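# Slide monitor 0.15 m closer and turn it to face robot

## Task

Move the monitor about 0.15 m toward your own side of the desk, measured at its base, and rotate it 90 degrees about the vertical so its screen faces squarely across the desk at your side. It must still stand upright, and anything already satisfied at the start must still be satisfied when you finish.

## Robot and tools

Robot: two six-joint arms, left_arm and right_arm, each with a two-finger gripper. The left gripper has rigid fingers. The right gripper's fingers fold: a part held near the fingertip quarter of the pads is squeezed normally, but one held nearer the palm can be pulled inward, held loosely, or squeezed harder than asked. Pressing those fingertips into a surface folds them easily, so later grips may fail. Bases in the scene frame: left_arm at (+0.020, +0.521, 0), right_arm at (+0.036, -0.659, 0), both facing almost straight along +x.

Frames: the scene frame has its origin at table-top height midway between the arms, +z up, +x out over the table, and +y toward left_arm. Reported hand positions (metres), quaternions (wxyz), velocities and move targets' reported poses are in this frame. Commanded offsets are different: they are expressed along each Hand target's own axes. On a gripper, +z points out along the fingers and y is the direction the fingers open and close. end_effector_position is the point between the closed pads; the fingertips sit about 33 mm past it at small openings and about 9 mm past it when fully open.

Row layout, shared by execute_actions and move: 18 numbers, each in [-1, 1]. First left_arm: dx, dy, dz, rx, ry, rz, gripper position, force_limit, speed. Then the same nine for right_arm. The six pose numbers are offsets, not poses, counted from that arm's Hand target at the start of the action or move, along its own axes. Scale: 1.0 equals 0.6 m for dx, dy, dz and 180 degrees for rx, ry, rz, which form one rotation vector. All six at 0 re-requests the current Hand target. Gripper position: +1 open (140 mm), about -0.8 pads touch, -1 closes until blocked. force_limit (-1 to +1) sets squeeze, roughly 14 N at -1 up to 58 N at +1 for slow closes; speed (-1 to +1) sets finger speed, about 30 to 250 mm/s, and faster closes grip much harder. Both start at +1. Always resend the gripper's previous three numbers to leave it unchanged; a 0 is a real command.

execute_actions(actions, cameras): actions is a list of actions; each action is up to 15 rows, one row per 1/30 s step, the last row held to fill 15 steps. Every row in an action counts from the same starting Hand target, but each new action starts from the updated one, so repeated offsets keep adding. Images come back only for an empty list or when cameras names them ("all", or cam_left_wrist, cam_right_wrist).

move(target, speed, blend, stop_force, zero, blocking, cameras): target is one 18-number row or up to 15 rows; every row's offsets count from the Hand targets at the move's start. speed is top path speed in m/s, 0.002 to 2 (default 0.25); rotation up to twice that in rad/s. blend (m) rounds corners between listed targets; 0 stops at each. stop_force (10 to 80 N, both arms) ends an arm's path when it feels that much extra push along its travel; unreliable when the gripper rotates, near singular poses, or far reach, and refused with blocking=false. zero (default true) re-zeros the force reading first. Paths are straight lines that do not avoid obstacles; max 10 s. The result adds a move: line (done, off_target, moving, held, fault) and limits (paced = clipped, held = check withheld steps).

wait(seconds 0 to 10), stop() brakes a running move, zoom_image(camera, region [x0,y0,x1,y1] pixels, at most 504 each way) enlarges the latest image of a wrist camera, clear_fault(arm) clears a torque or force fault, finished_scene(scene) ends the scene irreversibly.

Results: Hand target is the last commanded pose after clipping; the gripper often rests short of it, and the next command requests it again. object_status: 0 moving, 1 stopped while opening, 2 stopped while closing (a grip), 3 reached position or pads met. position_measured is in counts: 3 open, 75 about 100 mm, 139 about 60 mm, 200 about 20 mm, 230 pads together. Joint torques, external joint torques and flange force (gripper x y z axes, includes held weight and error) help detect contact; MOTOR HOT warns of overheating.

Cautions: each step the command is clipped to 70 mm and 16 degrees from the measured pose. A joint torque at its load limit (elbow 140, wrist joints 39.6 N m) or 144 N outside force stops the arm until clear_fault. The arms are stiff: aiming even slightly beyond a firm contact can fault, and faster moves hit harder. Keep the arms apart; touching or gripping each other can fail the task. Avoid paths near an arm's own base. Do not drop or knock the monitor over, do not let anything leave the table, avoid twisting a stiff object hard, and release only when the part is still and settled upright.

Each tool is called after "Call:" as name(argument=value, ...), one argument or row to a line, values as JSON.

## Session

Call:
execute_actions(
  actions=[],
)

Scene clock: 0.00 s.
left_arm: end_effector_position=(+0.6473, +0.8962, +0.1054) position_measured=3 object_status=3 end_effector_quat_wxyz=(+0.013, +0.998, -0.060, -0.001) | right_arm: end_effector_position=(+0.9408, -0.8044, +0.2946) position_measured=3 object_status=3 end_effector_quat_wxyz=(+0.078, +0.934, -0.347, +0.026)
Joint positions: left_arm=[0.464 0.419 1.678 -0.025 1.06 2.206] | right_arm=[-0.139 0.605 1.037 -0.165 1.483 2.157]
Joint velocities: within noise
Joint torques (N m): no reading
External joint torques (N m): no reading
Flange force (N): no reading
Hand target: left_arm +0.6473, +0.8962, +0.1054; +0.013, +0.998, -0.060, -0.001 | right_arm +0.9408, -0.8044, +0.2946; +0.078, +0.934, -0.347, +0.026
Tool commands: left_gripper/position=+1.0 left_gripper/force_limit=+1.0 left_gripper/speed=+1.0 right_gripper/position=+1.0 right_gripper/force_limit=+1.0 right_gripper/speed=+1.0

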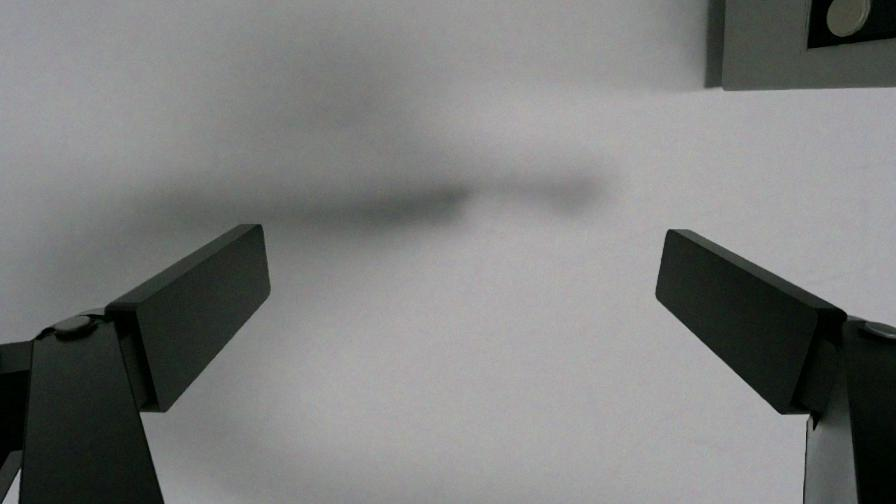

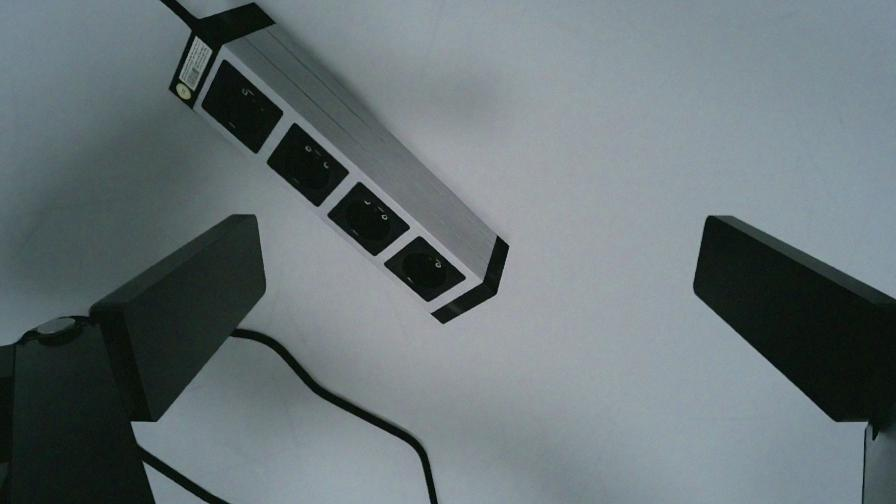

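Call:
move(
  target=[-0.4,0.5,-0.6,0,0.33,0,1,1,1,-0.4,-0.3,-0.2,0,0.33,0,1,1,1],
  speed=0.5,
  cameras=["all"],
)

Scene clock: 8.83 s.
left_arm: end_effector_position=(+0.3741, +0.6369, +0.4733) position_measured=3 object_status=3 end_effector_quat_wxyz=(+0.041, +0.867, -0.046, +0.494) | right_arm: end_effector_position=(+0.8769, -0.4957, +0.3652) position_measured=3 object_status=3 end_effector_quat_wxyz=(+0.240, +0.798, -0.263, +0.486)
Joint positions: left_arm=[0.902 -0.684 2.238 -0.974 1.16 2.828] | right_arm=[0.492 0.36 1.635 -1.275 1.141 3.295]
Joint torques (N m): left_arm=[-1.04 23.42 -43.97 0.59 -1.2 0.32] | right_arm=[0.69 -75.27 -37.8 -0.59 0.9 -0.68]
External joint torques (N m): left_arm=[0.91 -0.65 0.43 -0.24 0.53 -0.31] | right_arm=[-0.59 0.76 -0.02 -0.43 -0.18 0.68]
Flange force (N): left_arm=[0.0 0.0 0.0] | right_arm=[-1.4 -0.5 1.8]
Hand target: left_arm +0.3741, +0.6369, +0.4733; +0.041, +0.867, -0.046, +0.494 | right_arm +0.8769, -0.4957, +0.3652; +0.240, +0.798, -0.263, +0.486
Off the commanded pose: left_arm 0.000 m, 0 deg | right_arm 0.000 m, 0 deg.
move: done; limits=paced
camera_calibration:
cam_left_wrist: T_world_to_cam=[[-0.108554, -0.993229, 0.0413871, 0.659896], [-0.758541, 0.0558515, -0.649227, 0.560792], [0.642519, -0.10187, -0.759468, 0.324403], [0, 0, 0, 1]] pos_world=[0.288584, 0.657154, 0.583144]
cam_right_wrist: T_world_to_cam=[[-0.65435, -0.746672, 0.119612, 0.172113], [-0.588711, 0.403737, -0.700297, 0.972058], [0.474601, -0.528656, -0.703759, -0.282008], [0, 0, 0, 1]] pos_world=[0.818725, -0.413029, 0.461677]

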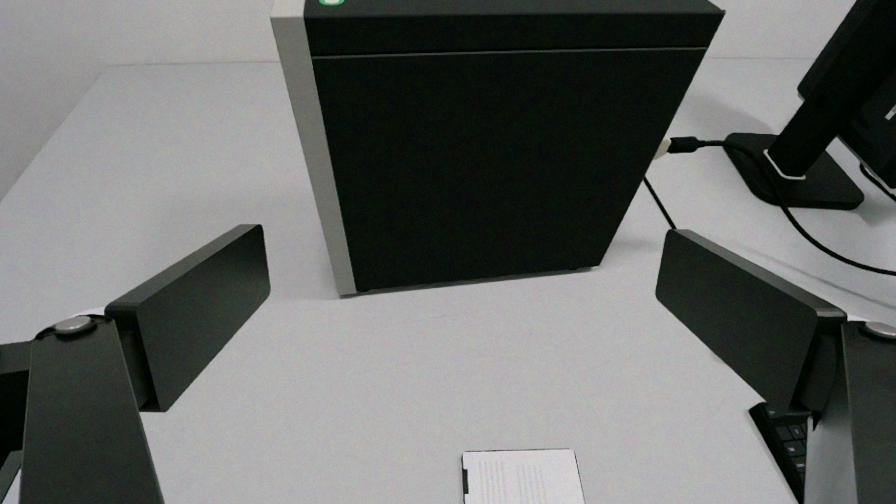

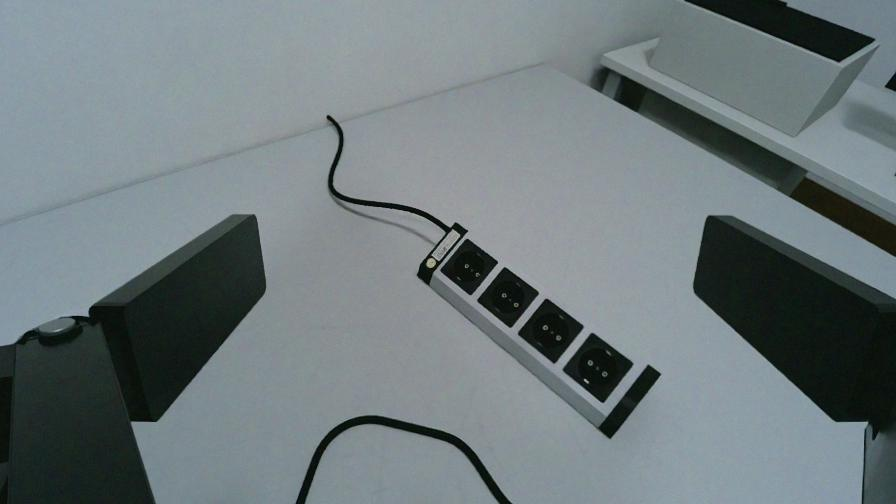

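Call:
move(
  target=[0,0.6,0,0.143,0,0.083,1,1,1,-0.142,0.51,-0.555,0.376,0.053,-0.172,1,1,1],
  speed=0.5,
  cameras=["all"],
)

Scene clock: 22.47 s.
left_arm: end_effector_position=(+0.3309, +0.2796, +0.4830) position_measured=3 object_status=3 end_effector_quat_wxyz=(-0.216, +0.842, -0.046, +0.493) | right_arm: end_effector_position=(+0.4276, -0.4959, +0.4649) position_measured=3 object_status=3 end_effector_quat_wxyz=(-0.106, +0.793, +0.278, +0.531)
Joint positions: left_arm=[-1.627 -0.329 2.11 1.053 1.812 0.111] | right_arm=[-0.202 -0.772 2.333 0.969 0.834 0.299]
Joint torques (N m): left_arm=[-0.91 -5.75 -41.48 4.48 0.53 0.29] | right_arm=[-2.04 31.76 -44.58 4.64 -0.87 -0.52]
External joint torques (N m): left_arm=[0.96 -1.83 0.24 -0.1 0.33 -0.31] | right_arm=[2.04 -3.25 0.49 -0.51 -0.19 0.52]
Flange force (N): left_arm=[-0.4 -3.1 2.0] | right_arm=[0.0 0.0 0.0]
Hand target: left_arm +0.3309, +0.2796, +0.4830; -0.216, +0.842, -0.046, +0.493 | right_arm +0.4276, -0.4960, +0.4648; -0.106, +0.793, +0.278, +0.531
Off the commanded pose: left_arm 0.000 m, 0 deg | right_arm 0.000 m, 0 deg.
move: done; limits=paced
camera_calibration:
cam_left_wrist: T_world_to_cam=[[0.146915, -0.906615, -0.395556, 0.402246], [-0.754622, 0.155809, -0.637392, 0.519277], [0.639501, 0.392138, -0.661261, 0.138596], [0, 0, 0, 1]] pos_world=[0.24413, 0.229425, 0.581741]
cam_right_wrist: T_world_to_cam=[[0.552274, -0.825105, 0.119141, -0.688609], [-0.542291, -0.464107, -0.700375, 0.327257], [0.633177, 0.32219, -0.703762, 0.355423], [0, 0, 0, 1]] pos_world=[0.332724, -0.530807, 0.561378]

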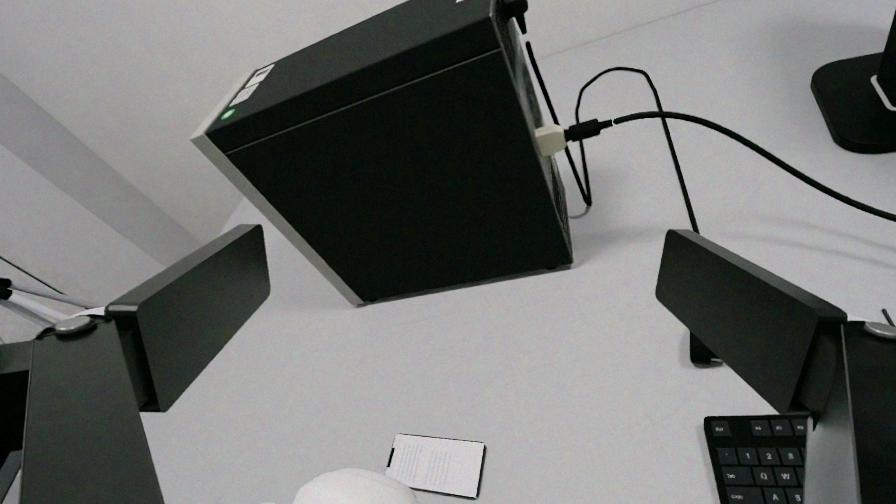

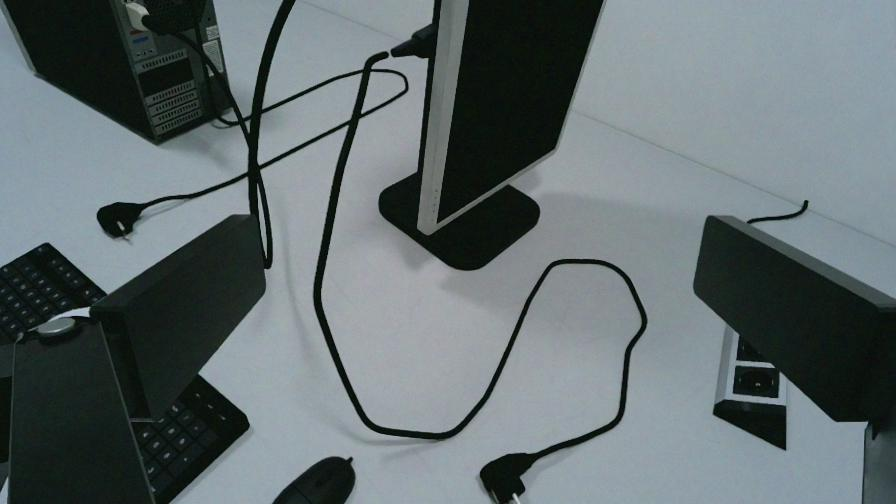

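Call:
move(
  target=[0.307,0.403,0.478,-0.344,0.126,0.005,1,1,1,0,0,0,0,0.14,0,1,1,1],
  speed=0.5,
  cameras=["all"],
)

Scene clock: 86.57 s.
left_arm: end_effector_position=(+0.7012, +0.0992, +0.4124) position_measured=3 object_status=3 end_effector_quat_wxyz=(+0.254, +0.724, -0.337, +0.546) | right_arm: end_effector_position=(+0.4276, -0.4960, +0.4648) position_measured=3 object_status=3 end_effector_quat_wxyz=(-0.164, +0.658, +0.248, +0.692)
Joint positions: left_arm=[-0.463 0.025 2.046 1.174 -0.467 0.571] | right_arm=[-0.495 -0.762 2.585 1.712 1.107 -0.416]
Joint torques (N m): left_arm=[-0.84 -40.57 -41.9 0.28 -1.77 0.38] | right_arm=[-0.19 31.94 -43.59 2.37 0.99 -0.62]
External joint torques (N m): left_arm=[0.92 -3.16 0.64 0.18 0.36 -0.38] | right_arm=[0.04 -2.73 0.39 -0.63 -0.22 0.63]
Flange force (N): left_arm=[2.6 1.0 -7.2] | right_arm=[0.0 0.0 0.0]
Hand target: left_arm +0.7012, +0.0992, +0.4124; +0.254, +0.724, -0.337, +0.546 | right_arm +0.4276, -0.4960, +0.4648; -0.164, +0.658, +0.248, +0.692
Off the commanded pose: left_arm 0.000 m, 0 deg | right_arm 0.000 m, 0 deg.
move: done; limits=paced
camera_calibration:
cam_left_wrist: T_world_to_cam=[[-0.760252, -0.649429, 0.0160757, 0.597217], [-0.381414, 0.426196, -0.820293, 0.568792], [0.525871, -0.629761, -0.571718, 0.0700787], [0, 0, 0, 1]] pos_world=[0.634129, 0.189566, 0.497041]
cam_right_wrist: T_world_to_cam=[[0.555237, -0.82312, 0.119102, -0.688905], [-0.22038, -0.283695, -0.933247, 0.387272], [0.801963, 0.491926, -0.338917, 0.197807], [0, 0, 0, 1]] pos_world=[0.309219, -0.554491, 0.51051]

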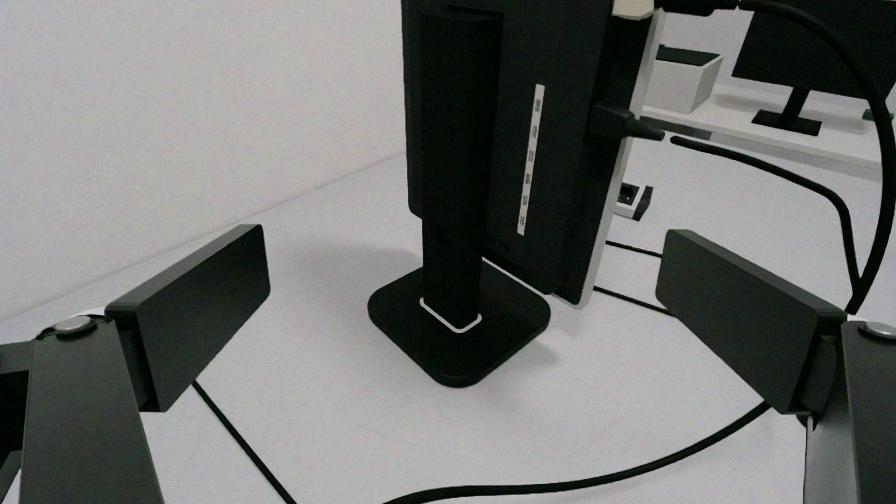

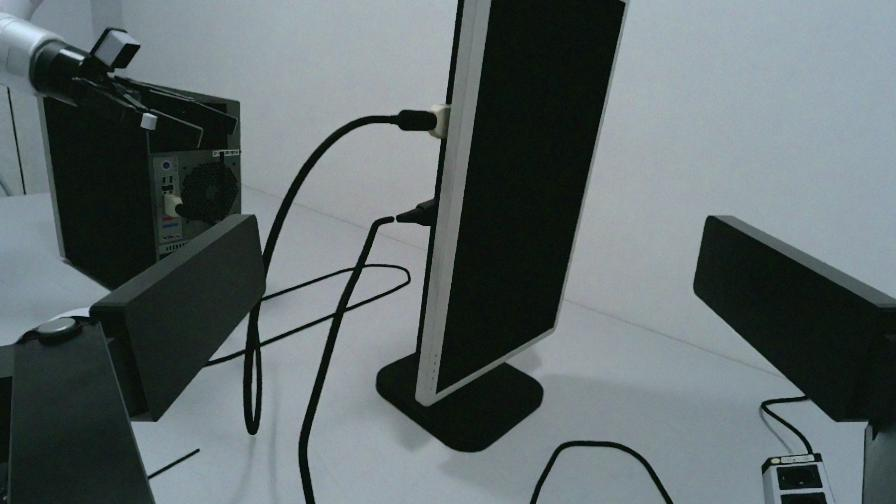

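Call:
move(
  target=[-0.292,0.465,0.445,0.243,0.085,-0.034,1,1,1,0,0,0,0,0,0,1,1,1],
  speed=0.35,
  cameras=["all"],
)

Scene clock: 136.17 s.
left_arm: end_effector_position=(+0.6154, -0.2352, +0.1660) position_measured=3 object_status=3 end_effector_quat_wxyz=(+0.057, +0.712, -0.057, +0.697) | right_arm: end_effector_position=(+0.4276, -0.4960, +0.4648) position_measured=3 object_status=3 end_effector_quat_wxyz=(-0.164, +0.658, +0.248, +0.692)
Joint positions: left_arm=[-1.292 0.724 1.764 -1.191 -1.269 2.17] | right_arm=[-0.495 -0.762 2.585 1.712 1.107 -0.416]
Joint torques (N m): left_arm=[-4.23 -73.47 -18.82 3.02 0.2 0.66] | right_arm=[-0.06 32.07 -43.56 2.34 1.03 -0.63]
External joint torques (N m): left_arm=[4.38 -19.37 -5.05 -0.55 -2.45 -0.66] | right_arm=[-0.11 -3.08 0.18 -0.6 -0.26 0.63]
External joint torques when the fault began: left_arm=[4.67 -59.97 -4.75 -1.74 -3.26 -0.78]
Flange force (N): left_arm=[23.7 -10.2 -2.3] | right_arm=[0.0 0.0 0.0]
Flange force when the fault began (N): left_arm=[76.1 -45.1 -25.5]
Hand target: left_arm +0.6154, -0.2352, +0.1660; +0.057, +0.712, -0.057, +0.697 (not the last commanded pose) | right_arm +0.4276, -0.4960, +0.4648; -0.164, +0.658, +0.248, +0.692
Tool commands: left_gripper/position=+1.0 left_gripper/force_limit=+1.0 left_gripper/speed=+1.0 right_gripper/position=+1.0 right_gripper/force_limit=+1.0 right_gripper/speed=+1.0
Off the commanded pose: left_arm 0.009 m, 4 deg | right_arm 0.000 m, 0 deg.
FORCE FAULT: contact force on the left arm reached its limit, and that arm stopped. The contact can be on any part of that arm, not only on its tool. That arm's remaining commands of this call were not run. That arm is still stopped at the end of this call. While its stop runs, that arm takes no new command, but its gripper still runs the gripper command that each later call begins with.
CLEAR FAULT: the left arm stays stopped until you call clear_fault(arm="left_arm").
move: fault (left_arm); limits=paced
camera_calibration:
cam_left_wrist: T_world_to_cam=[[-0.158193, -0.987219, 0.019316, -0.13174], [-0.341433, 0.0363351, -0.939204, 0.379939], [0.926498, -0.155171, -0.342817, -0.409185], [0, 0, 0, 1]] pos_world=[0.487992, -0.207355, 0.219109]
cam_right_wrist: T_world_to_cam=[[0.555237, -0.82312, 0.119102, -0.688905], [-0.22038, -0.283695, -0.933247, 0.387272], [0.801963, 0.491926, -0.338917, 0.197807], [0, 0, 0, 1]] pos_world=[0.309219, -0.554491, 0.51051]

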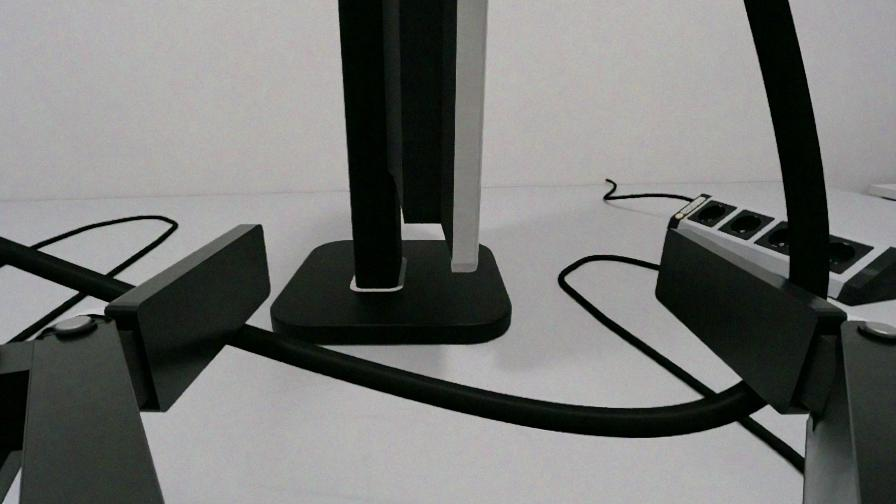

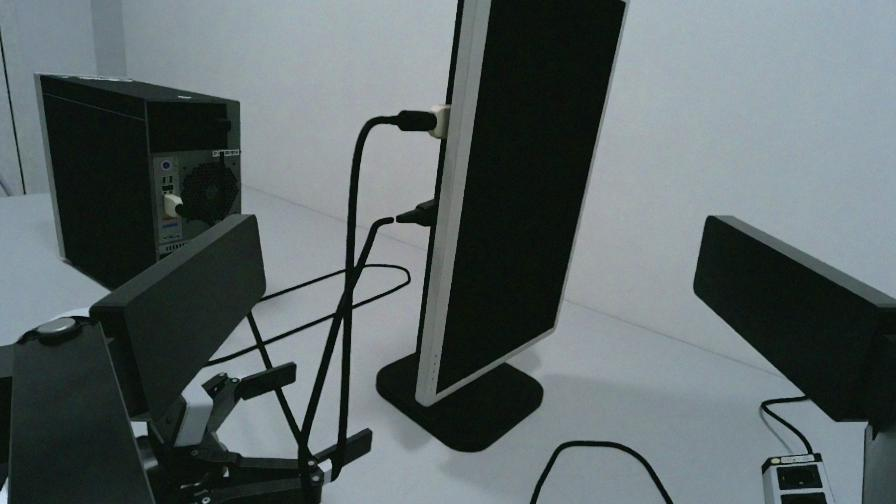

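Call:
clear_fault(
  arm="left_arm",
)

Call:
move(
  target=[
    [0,-0.48,0,0,0,0,1,1,1,0,0,0,0,0,0,1,1,1],
    [0,-0.46,-0.3,0,0,0,1,1,1,0,0,0,0,0,0,1,1,1],
  ],
  blend=0.05,
  speed=0.25,
  cameras=["all"],
)

Scene clock: 151.83 s.
left_arm: end_effector_position=(+0.6154, -0.2352, +0.1660) position_measured=3 object_status=3 end_effector_quat_wxyz=(+0.057, +0.712, -0.057, +0.697) | right_arm: end_effector_position=(+0.4276, -0.4960, +0.4648) position_measured=3 object_status=3 end_effector_quat_wxyz=(-0.164, +0.658, +0.248, +0.692)
Joint positions: left_arm=[-1.292 0.724 1.764 -1.191 -1.269 2.17] | right_arm=[-0.495 -0.762 2.585 1.712 1.107 -0.416]
Joint torques (N m): left_arm=[-4.1 -73.68 -18.75 3.09 0.23 0.66] | right_arm=[-0.57 32.04 -43.81 2.31 1.02 -0.68]
External joint torques (N m): left_arm=[4.27 -19.31 -5.03 -0.64 -2.49 -0.66] | right_arm=[0.63 -3.16 0.53 -0.58 -0.24 0.69]
Flange force (N): left_arm=[23.6 -10.0 -2.5] | right_arm=[0.0 0.0 0.0]
Hand target: left_arm +0.6154, -0.2352, +0.1660; +0.057, +0.712, -0.057, +0.697 (not the last commanded pose) | right_arm +0.4276, -0.4960, +0.4648; -0.164, +0.658, +0.248, +0.692
Tool commands: left_gripper/position=+1.0 left_gripper/force_limit=+1.0 left_gripper/speed=+1.0 right_gripper/position=+1.0 right_gripper/force_limit=+1.0 right_gripper/speed=+1.0
Off the commanded pose: left_arm 0.009 m, 4 deg | right_arm 0.000 m, 0 deg.
FORCE FAULT, CONTINUED: the left arm's stop, for the force fault that an earlier result reported, is over. The call counts as one of the actions that you can send in this scene. That arm's target is now where it stood when the stop ended, not its last command. That arm accepts commands again.
CLEAR FAULT: your call cleared the left arm's force fault. If the contact force or a joint's load stays at its limit, that arm stops again.

Scene clock: 154.30 s.
left_arm: end_effector_position=(+0.4823, +0.0662, +0.1695) position_measured=3 object_status=3 end_effector_quat_wxyz=(+0.057, +0.712, -0.057, +0.697) | right_arm: end_effector_position=(+0.4276, -0.4960, +0.4648) position_measured=3 object_status=3 end_effector_quat_wxyz=(-0.164, +0.658, +0.248, +0.692)
Joint positions: left_arm=[-1.368 0.441 2.417 -1.188 -1.441 1.832] | right_arm=[-0.495 -0.762 2.585 1.712 1.107 -0.416]
Joint torques (N m): left_arm=[1.3 -49.55 -8.2 1.03 -2.9 0.32] | right_arm=[-0.01 32.22 -43.66 2.43 1.1 -0.67]
External joint torques (N m): left_arm=[-1.14 -4.13 -0.86 0.14 0.26 -0.32] | right_arm=[-0.04 -2.98 0.42 -0.69 -0.32 0.67]
Flange force (N): left_arm=[9.1 -0.5 -2.9] | right_arm=[0.0 0.0 0.0]
Hand target: left_arm +0.4823, +0.0662, +0.1695; +0.057, +0.712, -0.057, +0.697 | right_arm +0.4276, -0.4960, +0.4648; -0.164, +0.658, +0.248, +0.692
Off the commanded pose: left_arm 0.000 m, 0 deg | right_arm 0.000 m, 0 deg.
move: done
camera_calibration:
cam_left_wrist: T_world_to_cam=[[-0.158187, -0.98722, 0.0193322, 0.144697], [-0.341436, 0.0363181, -0.939203, 0.326773], [0.926498, -0.155171, -0.342817, -0.238027], [0, 0, 0, 1]] pos_world=[0.354992, 0.0940453, 0.222509]
cam_right_wrist: T_world_to_cam=[[0.555237, -0.82312, 0.119102, -0.688905], [-0.22038, -0.283695, -0.933247, 0.387272], [0.801963, 0.491926, -0.338917, 0.197807], [0, 0, 0, 1]] pos_world=[0.309219, -0.554491, 0.51051]

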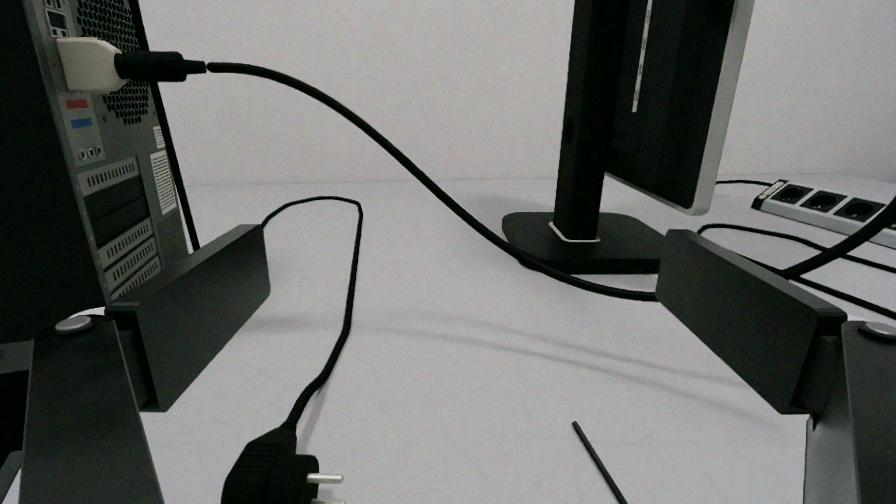

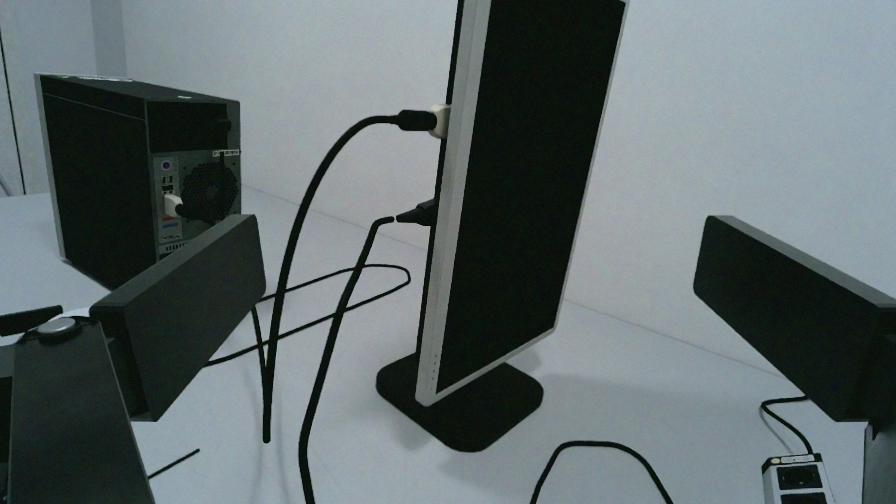

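Call:
move(
  target=[
    [0,0.583,0.02,0,0,0,0.05,0,0,-0.033,0.275,-0.186,0,0,0,1,1,1],
    [0,0.52,0.335,0,0,0,0.05,0,0,-0.033,0.275,-0.186,0,0,0,1,1,1],
  ],
  blend=0.02,
  speed=0.25,
  cameras=["all"],
)

Scene clock: 178.37 s.
left_arm: end_effector_position=(+0.5994, -0.2733, +0.1670) position_measured=123 object_status=3 end_effector_quat_wxyz=(+0.057, +0.712, -0.057, +0.698) | right_arm: end_effector_position=(+0.4280, -0.6962, +0.4650) position_measured=3 object_status=3 end_effector_quat_wxyz=(-0.164, +0.658, +0.248, +0.692)
Joint positions: left_arm=[-1.327 0.754 1.695 -1.233 -1.277 2.216] | right_arm=[-1.229 -0.406 2.462 1.461 1.797 -0.623]
Joint torques (N m): left_arm=[7.67 -75.75 -22.41 4.09 -2.61 0.23] | right_arm=[-0.31 4.72 -38.96 3.38 1.54 -0.62]
External joint torques (N m): left_arm=[-7.41 -20.67 -2.59 -1.56 0.39 -0.23] | right_arm=[0.21 -2.33 0.17 -0.61 -0.24 0.63]
External joint torques when the fault began: left_arm=[-43.36 -60.68 -3.74 -11.86 -0.65 -0.32]
Flange force (N): left_arm=[26.1 -8.7 -17.4] | right_arm=[4.5 -5.3 1.4]
Flange force when the fault began (N): left_arm=[78.2 -15.5 -87.4]
Hand target: left_arm +0.5994, -0.2733, +0.1670; +0.057, +0.712, -0.057, +0.698 (not the last commanded pose) | right_arm +0.4280, -0.6962, +0.4650; -0.164, +0.658, +0.248, +0.692
Tool commands: left_gripper/position=+0.05098 left_gripper/force_limit=+0.003922 left_gripper/speed=+0.003922 right_gripper/position=+1.0 right_gripper/force_limit=+1.0 right_gripper/speed=+1.0
Off the commanded pose: left_arm 0.031 m, 0 deg | right_arm 0.000 m, 0 deg.
FORCE FAULT: contact force on the left arm reached its limit, and that arm stopped. The contact can be on any part of that arm, not only on its tool. That arm's remaining commands of this call were not run. That arm is still stopped at the end of this call. While its stop runs, that arm takes no new command, but its gripper still runs the gripper command that each later call begins with.
CLEAR FAULT: the left arm stays stopped until you call clear_fault(arm="left_arm").
move: fault (left_arm)
camera_calibration:
cam_left_wrist: T_world_to_cam=[[-0.157115, -0.987385, 0.019633, -0.172617], [-0.341253, 0.0356243, -0.939296, 0.376472], [0.926748, -0.154278, -0.342545, -0.399941], [0, 0, 0, 1]] pos_world=[0.471995, -0.245553, 0.22001]
cam_right_wrist: T_world_to_cam=[[0.555237, -0.82312, 0.119102, -0.85394], [-0.22038, -0.283695, -0.933247, 0.330751], [0.801963, 0.491926, -0.338917, 0.296038], [0, 0, 0, 1]] pos_world=[0.309619, -0.754691, 0.51071]

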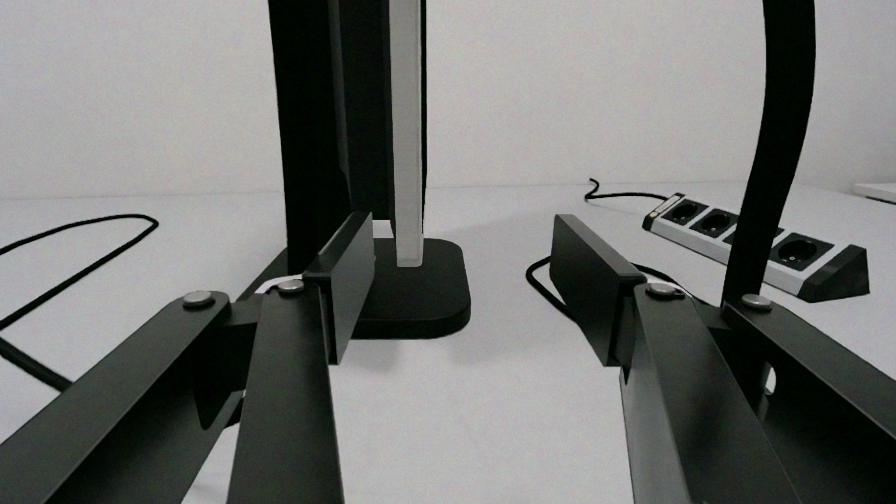

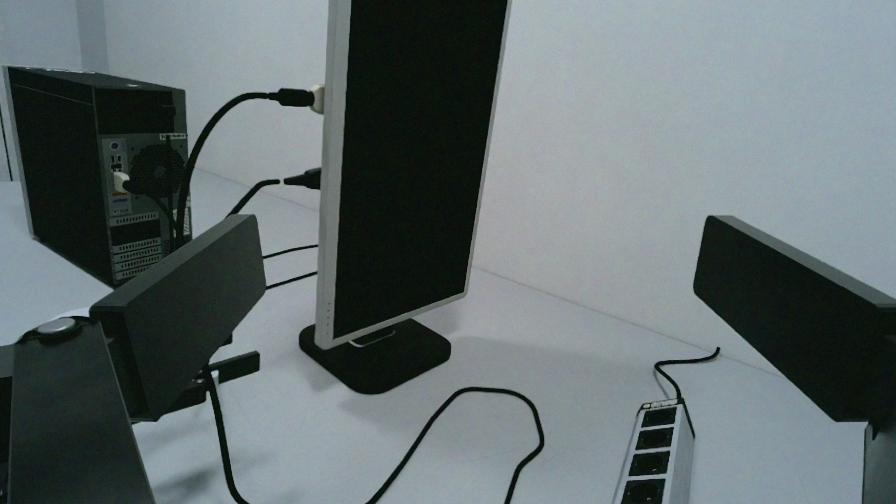

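Call:
clear_fault(
  arm="left_arm",
)

Call:
move(
  target=[
    [0,0,-0.33,0,0,0,0.05,0,0,0,0,0,0,0,0,1,1,1],
    [0.1,-0.6,-0.33,0,0,0,0.05,0,0,0,0,0,0,0,0,1,1,1],
  ],
  speed=0.2,
  cameras=["all"],
)

Scene clock: 185.50 s.
left_arm: end_effector_position=(+0.5994, -0.2733, +0.1670) position_measured=123 object_status=3 end_effector_quat_wxyz=(+0.057, +0.712, -0.057, +0.698) | right_arm: end_effector_position=(+0.4280, -0.6962, +0.4650) position_measured=3 object_status=3 end_effector_quat_wxyz=(-0.164, +0.658, +0.248, +0.692)
Joint positions: left_arm=[-1.327 0.754 1.695 -1.233 -1.277 2.216] | right_arm=[-1.229 -0.406 2.462 1.461 1.797 -0.623]
Joint torques (N m): left_arm=[7.44 -75.93 -22.3 4.07 -2.57 0.16] | right_arm=[0.59 4.78 -38.92 3.41 1.57 -0.69]
External joint torques (N m): left_arm=[-7.26 -20.53 -2.69 -1.54 0.34 -0.17] | right_arm=[-0.7 -1.86 0.22 -0.65 -0.28 0.7]
Flange force (N): left_arm=[26.0 -8.4 -17.0] | right_arm=[4.0 -5.3 -2.1]
Hand target: left_arm +0.5994, -0.2733, +0.1670; +0.057, +0.712, -0.057, +0.698 (not the last commanded pose) | right_arm +0.4280, -0.6962, +0.4650; -0.164, +0.658, +0.248, +0.692
Tool commands: left_gripper/position=+0.05098 left_gripper/force_limit=+0.003922 left_gripper/speed=+0.003922 right_gripper/position=+1.0 right_gripper/force_limit=+1.0 right_gripper/speed=+1.0
Off the commanded pose: left_arm 0.031 m, 0 deg | right_arm 0.000 m, 0 deg.
FORCE FAULT, CONTINUED: the left arm's stop, for the force fault that an earlier result reported, is over. The call counts as one of the actions that you can send in this scene. That arm's target is now where it stood when the stop ended, not its last command. That arm accepts commands again.
CLEAR FAULT: your call cleared the left arm's force fault. If the contact force or a joint's load stays at its limit, that arm stops again.

Scene clock: 189.20 s.
left_arm: end_effector_position=(+0.4628, +0.1136, +0.2306) position_measured=123 object_status=3 end_effector_quat_wxyz=(+0.057, +0.712, -0.057, +0.698) | right_arm: end_effector_position=(+0.4280, -0.6962, +0.4650) position_measured=3 object_status=3 end_effector_quat_wxyz=(-0.164, +0.658, +0.248, +0.692)
Joint positions: left_arm=[-1.389 0.252 2.493 -1.224 -1.408 1.941] | right_arm=[-1.229 -0.406 2.462 1.461 1.797 -0.623]
Joint torques (N m): left_arm=[0.13 -37.84 -13.58 1.53 -2.79 0.19] | right_arm=[0.05 4.96 -39.07 3.35 1.54 -0.59]
External joint torques (N m): left_arm=[-0.09 -1.65 -0.04 0.04 0.2 -0.19] | right_arm=[-0.02 -2.65 0.32 -0.59 -0.23 0.6]
Flange force (N): left_arm=[3.7 -1.6 -0.7] | right_arm=[4.7 -6.4 0.7]
Hand target: left_arm +0.4628, +0.1137, +0.2306; +0.057, +0.712, -0.057, +0.698 | right_arm +0.4280, -0.6962, +0.4650; -0.164, +0.658, +0.248, +0.692
Off the commanded pose: left_arm 0.000 m, 0 deg | right_arm 0.000 m, 0 deg.
move: done
camera_calibration:
cam_left_wrist: T_world_to_cam=[[-0.157115, -0.987385, 0.019633, 0.186593], [-0.341253, 0.0356243, -0.939296, 0.375817], [0.926748, -0.154278, -0.342545, -0.191886], [0, 0, 0, 1]] pos_world=[0.335395, 0.141247, 0.28361]
cam_right_wrist: T_world_to_cam=[[0.555237, -0.82312, 0.119102, -0.85394], [-0.22038, -0.283695, -0.933247, 0.330751], [0.801963, 0.491926, -0.338917, 0.296038], [0, 0, 0, 1]] pos_world=[0.309619, -0.754691, 0.51071]

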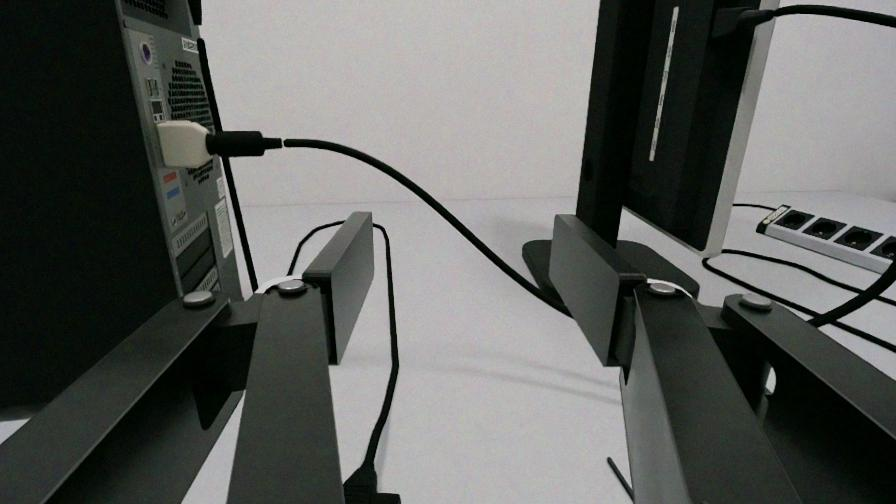

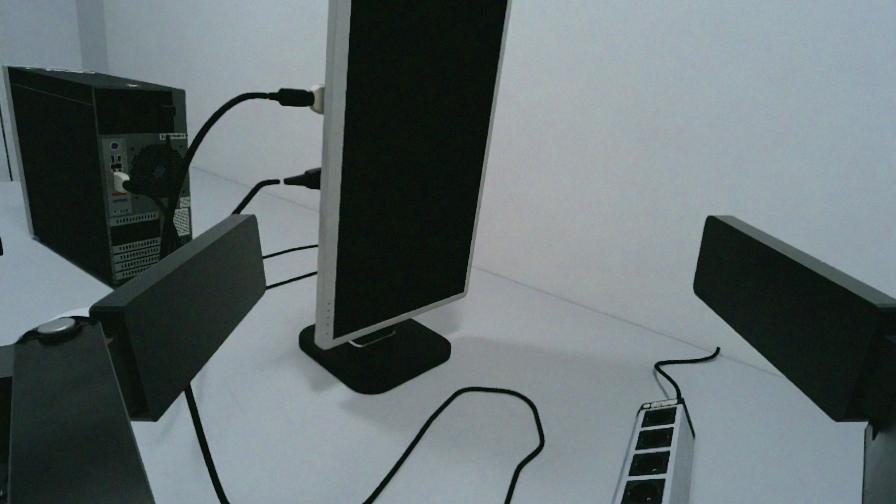

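Call:
move(
  target=[
    [0,-0.3,-0.1,0,0,0,0.05,0,0,-0.41,-0.332,0.528,-0.237,-0.019,0.037,-0.08,0,0],
    [0,-0.3,-0.1,0,0,0,0.05,0,0,-0.417,-0.288,0.697,-0.237,-0.019,0.037,-0.08,0,0],
    [0,-0.3,-0.1,0,0,0,0.05,0,0,-0.405,-0.392,0.767,-0.237,-0.019,0.037,-0.08,0,0],
  ],
  speed=[0.25,0.15,0.08],
  blend=0.01,
  cameras=["all"],
)

Scene clock: 208.57 s.
left_arm: end_effector_position=(+0.4538, +0.1705, +0.2308) position_measured=123 object_status=3 end_effector_quat_wxyz=(+0.057, +0.712, -0.057, +0.698) | right_arm: end_effector_position=(+0.4993, -0.5648, +0.3546) position_measured=139 object_status=3 end_effector_quat_wxyz=(-0.074, +0.690, +0.125, +0.709)
Joint positions: left_arm=[-1.378 0.191 2.593 -1.208 -1.417 1.903] | right_arm=[-0.238 -0.502 2.742 2.409 0.837 -1.093]
Joint torques (N m): left_arm=[-0.1 -28.11 -11.13 1.42 -2.88 0.11] | right_arm=[-0.64 15.36 -37.92 -0.98 2.7 -0.54]
External joint torques (N m): left_arm=[0.21 -3.8 -0.84 0.02 0.26 -0.11] | right_arm=[0.58 -2.23 0.48 -0.48 -0.33 0.54]
Flange force (N): left_arm=[11.3 -2.7 -0.6] | right_arm=[0.0 0.0 0.0]
Hand target: left_arm +0.4538, +0.1705, +0.2308; +0.057, +0.712, -0.057, +0.698 (not the last commanded pose) | right_arm +0.4993, -0.5648, +0.3546; -0.074, +0.690, +0.125, +0.709 (not the last commanded pose)
Off the commanded pose: left_arm 0.132 m, 0 deg | right_arm 0.389 m, 25 deg.
move: held (left_arm; a check stopped the path), off_target (right_arm; braked when a check withheld steps of left_arm); path passed 0 of 3 targets; limits=held
pose unreachable (left arm): on one or more control steps of this call, first in action 0 (counted from 0), this arm could not follow its commanded pose, so it was not sent that pose on those steps. It may still have moved: this result reports where it is.
cause: moving toward the commanded pose would bring two parts of the arm too close to each other (joints 2 (shoulder) to 4 (forearm roll) lie between them).
camera_calibration:
cam_left_wrist: T_world_to_cam=[[-0.156925, -0.987416, 0.0195789, 0.241318], [-0.341349, 0.0356249, -0.939261, 0.370927], [0.926744, -0.154077, -0.342644, -0.174709], [0, 0, 0, 1]] pos_world=[0.326396, 0.198148, 0.28381]
cam_right_wrist: T_world_to_cam=[[0.279468, -0.957852, 0.0664579, -0.69201], [-0.304291, -0.154004, -0.940048, 0.398314], [0.910662, 0.242491, -0.334505, -0.0598658], [0, 0, 0, 1]] pos_world=[0.369116, -0.586985, 0.400398]

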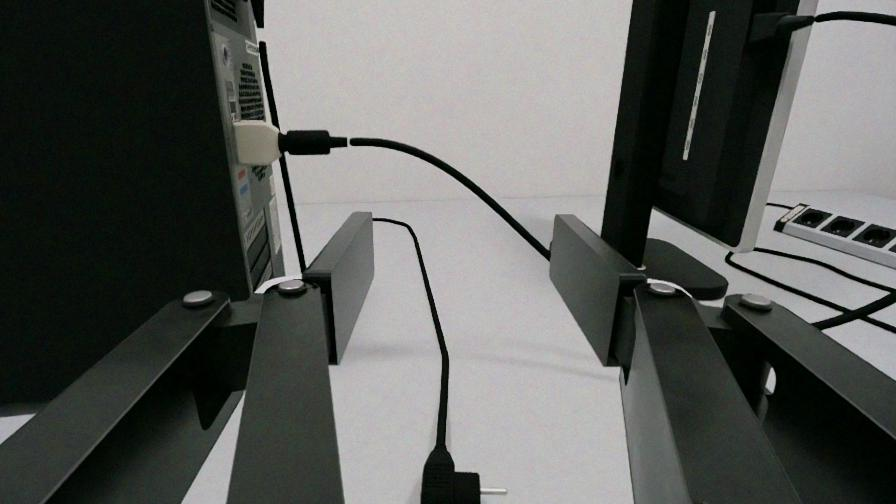

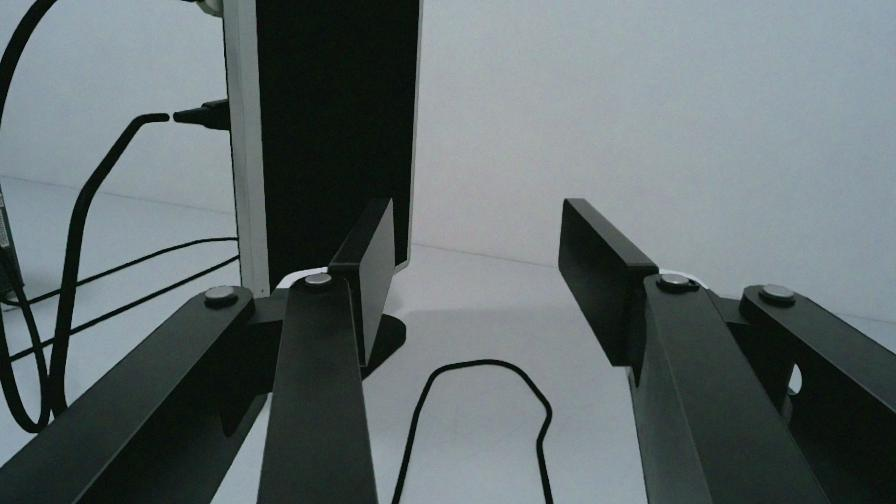

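Call:
move(
  target=[
    [0,0,0,0,0,0,0.05,0,0,-0.243,-0.268,0.243,-0.141,-0.010,0.023,-0.08,0,0],
    [0,0,0,0,0,0,0.05,0,0,-0.245,-0.278,0.418,-0.141,-0.01,0.023,-0.08,0,0],
    [0,0,0,0,0,0,0.05,0,0,-0.237,-0.398,0.453,-0.141,-0.01,0.023,-0.08,0,0],
  ],
  speed=[0.25,0.15,0.08],
  blend=0.01,
  cameras=["all"],
)

Scene clock: 222.17 s.
left_arm: end_effector_position=(+0.4538, +0.1705, +0.2308) position_measured=123 object_status=3 end_effector_quat_wxyz=(+0.057, +0.712, -0.057, +0.698) | right_arm: end_effector_position=(+0.6992, -0.2696, +0.1997) position_measured=139 object_status=3 end_effector_quat_wxyz=(+0.056, +0.704, -0.058, +0.705)
Joint positions: left_arm=[-1.378 0.191 2.593 -1.208 -1.417 1.903] | right_arm=[0.859 0.501 2.165 4.213 1.33 -1.981]
Joint torques (N m): left_arm=[-0.64 -28.59 -11.02 1.43 -2.9 0.28] | right_arm=[0.28 -67.62 -18.51 -1.48 2.82 -0.58]
External joint torques (N m): left_arm=[0.73 -3.39 -1.06 0.02 0.27 -0.28] | right_arm=[-0.4 0.28 0.93 -0.58 -0.27 0.58]
Flange force (N): left_arm=[9.8 -2.8 1.4] | right_arm=[-1.6 3.0 0.8]
Hand target: left_arm +0.4538, +0.1705, +0.2308; +0.057, +0.712, -0.057, +0.698 | right_arm +0.6992, -0.2695, +0.1997; +0.056, +0.704, -0.058, +0.705
Off the commanded pose: left_arm 0.000 m, 0 deg | right_arm 0.000 m, 0 deg.
move: done; limits=paced
camera_calibration:
cam_left_wrist: T_world_to_cam=[[-0.156925, -0.987416, 0.0195789, 0.241318], [-0.341349, 0.0356249, -0.939261, 0.370927], [0.926744, -0.154077, -0.342644, -0.174709], [0, 0, 0, 1]] pos_world=[0.326396, 0.198148, 0.28381]
cam_right_wrist: T_world_to_cam=[[-0.158141, -0.987355, -0.0110485, -0.14136], [-0.344075, 0.0655903, -0.936648, 0.445286], [0.925529, -0.144321, -0.350097, -0.476854], [0, 0, 0, 1]] pos_world=[0.572199, -0.237599, 0.248569]

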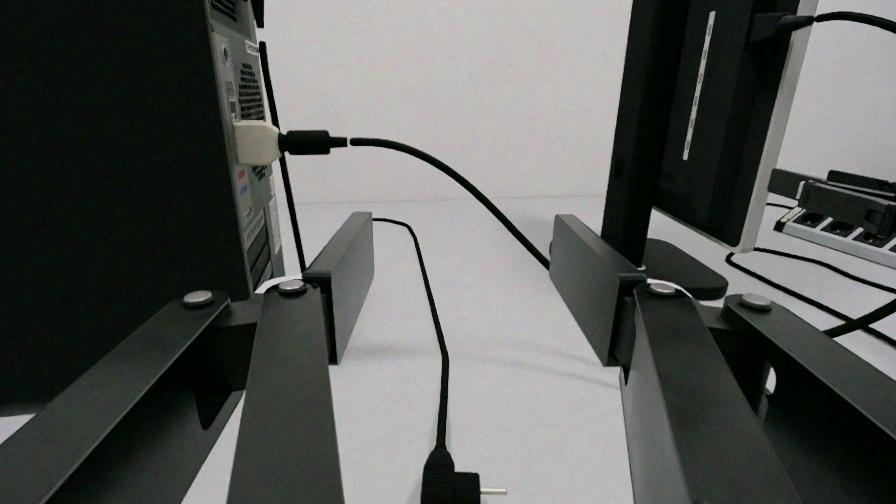

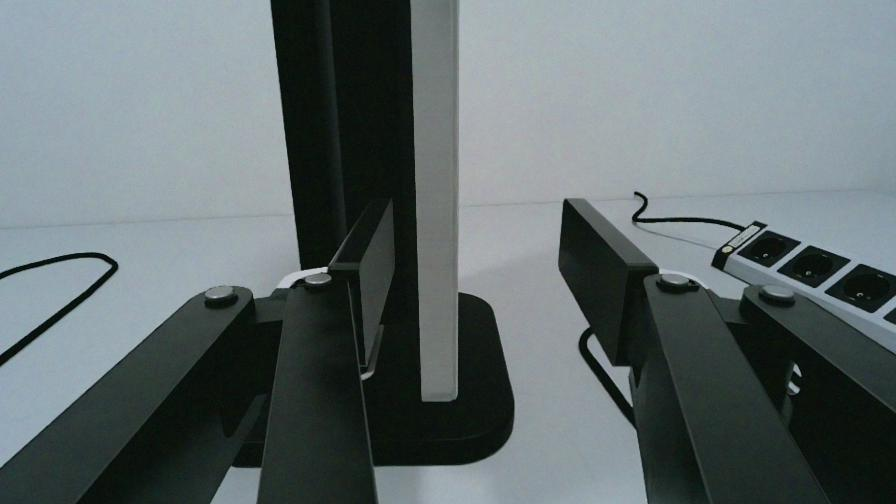

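Call:
move(
  target=[
    [0,0,0,0,0,0,0.05,0,0,0,-0.025,0,0,0,0,-0.08,0.3,-1],
    [0,0,0,0,0,0,0.05,0,0,0,-0.025,0.084,0,0,0,-0.08,0.3,-1],
  ],
  speed=0.08,
  stop_force=15,
  cameras=["cam_right_wrist"],
)

Call:
move(
  target=[0,0,0,0,0,0,0.05,0,0,0,0,0,0,0,0,-1,0.3,-1],
  cameras=["cam_right_wrist"],
)

Scene clock: 232.77 s.
left_arm: end_effector_position=(+0.4538, +0.1705, +0.2308) position_measured=123 object_status=3 end_effector_quat_wxyz=(+0.057, +0.712, -0.057, +0.698) | right_arm: end_effector_position=(+0.7513, -0.2628, +0.1998) position_measured=139 object_status=3 end_effector_quat_wxyz=(+0.056, +0.704, -0.058, +0.705)
Joint positions: left_arm=[-1.378 0.191 2.593 -1.208 -1.417 1.903] | right_arm=[0.8 0.535 2.091 4.166 1.286 -2.002]
Joint torques (N m): left_arm=[-0.42 -28.42 -11.05 1.45 -2.87 0.29] | right_arm=[0.41 -73.04 -19.71 -1.8 2.89 -0.66]
External joint torques (N m): left_arm=[0.49 -3.35 -0.86 -0.02 0.25 -0.29] | right_arm=[-0.34 0.63 0.43 -0.45 -0.36 0.66]
Flange force (N): left_arm=[9.5 -2.7 0.5] | right_arm=[-2.0 1.8 1.1]
Hand target: left_arm +0.4538, +0.1705, +0.2308; +0.057, +0.712, -0.057, +0.698 | right_arm +0.7513, -0.2628, +0.1998; +0.056, +0.704, -0.058, +0.705
Off the commanded pose: left_arm 0.000 m, 0 deg | right_arm 0.000 m, 0 deg.
move: done
camera_calibration:
cam_right_wrist: T_world_to_cam=[[-0.158141, -0.987355, -0.0110485, -0.12639], [-0.344075, 0.0655903, -0.936648, 0.462894], [0.925529, -0.144321, -0.350097, -0.52415], [0, 0, 0, 1]] pos_world=[0.624399, -0.230799, 0.248669]
Images, in order (width x height): cam_right_wrist 896x504.

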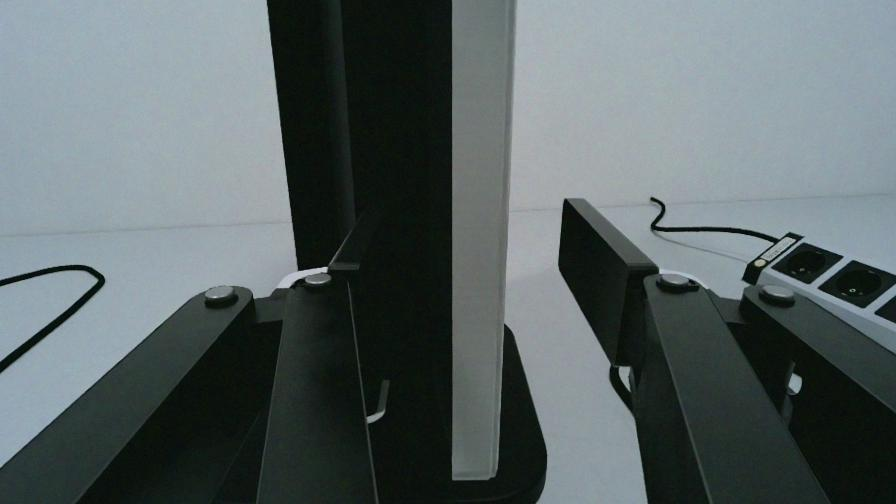

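Scene clock: 234.40 s.
left_arm: end_effector_position=(+0.4538, +0.1705, +0.2308) position_measured=123 object_status=3 end_effector_quat_wxyz=(+0.057, +0.712, -0.057, +0.698) | right_arm: end_effector_position=(+0.7514, -0.2628, +0.1998) position_measured=199 object_status=0 end_effector_quat_wxyz=(+0.055, +0.704, -0.058, +0.705)
Joint positions: left_arm=[-1.378 0.191 2.593 -1.208 -1.417 1.903] | right_arm=[0.8 0.535 2.091 4.166 1.286 -2.002]
Joint torques (N m): left_arm=[-0.72 -28.41 -11.3 1.38 -2.8 0.23] | right_arm=[-13.62 -72.21 -14.85 3.76 4.84 -0.72]
External joint torques (N m): left_arm=[0.81 -3.48 -0.77 0.07 0.17 -0.23] | right_arm=[13.86 -0.72 -4.62 -6.03 -2.29 0.72]
Flange force (N): left_arm=[9.9 -3.4 1.4] | right_arm=[0.1 -13.1 -5.8]
Hand target: left_arm +0.4538, +0.1705, +0.2308; +0.057, +0.712, -0.057, +0.698 | right_arm +0.7513, -0.2628, +0.1998; +0.056, +0.704, -0.058, +0.705
Off the commanded pose: left_arm 0.000 m, 0 deg | right_arm 0.000 m, 0 deg.
move: done
camera_calibration:
cam_right_wrist: T_world_to_cam=[[-0.158146, -0.987354, -0.011063, -0.126284], [-0.344073, 0.0656057, -0.936648, 0.46289], [0.925529, -0.144321, -0.350097, -0.524136], [0, 0, 0, 1]] pos_world=[0.624399, -0.230699, 0.248669]
Images, in order (width x height): cam_right_wrist 896x504.

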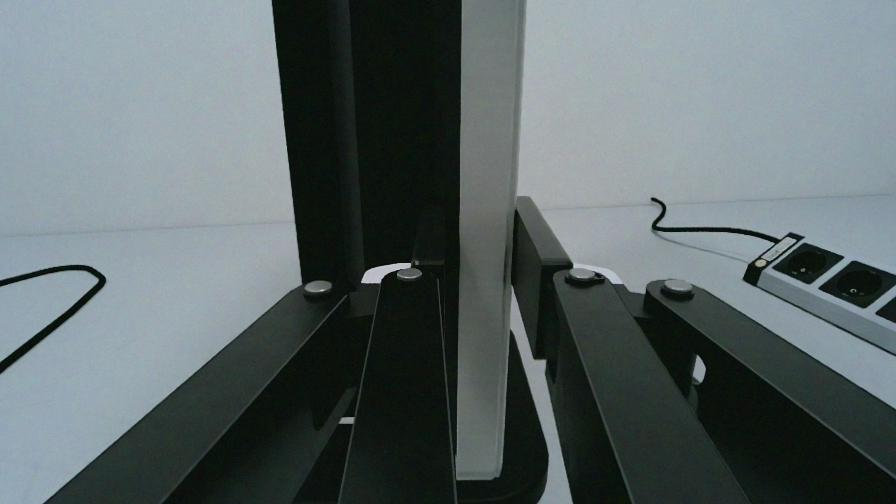

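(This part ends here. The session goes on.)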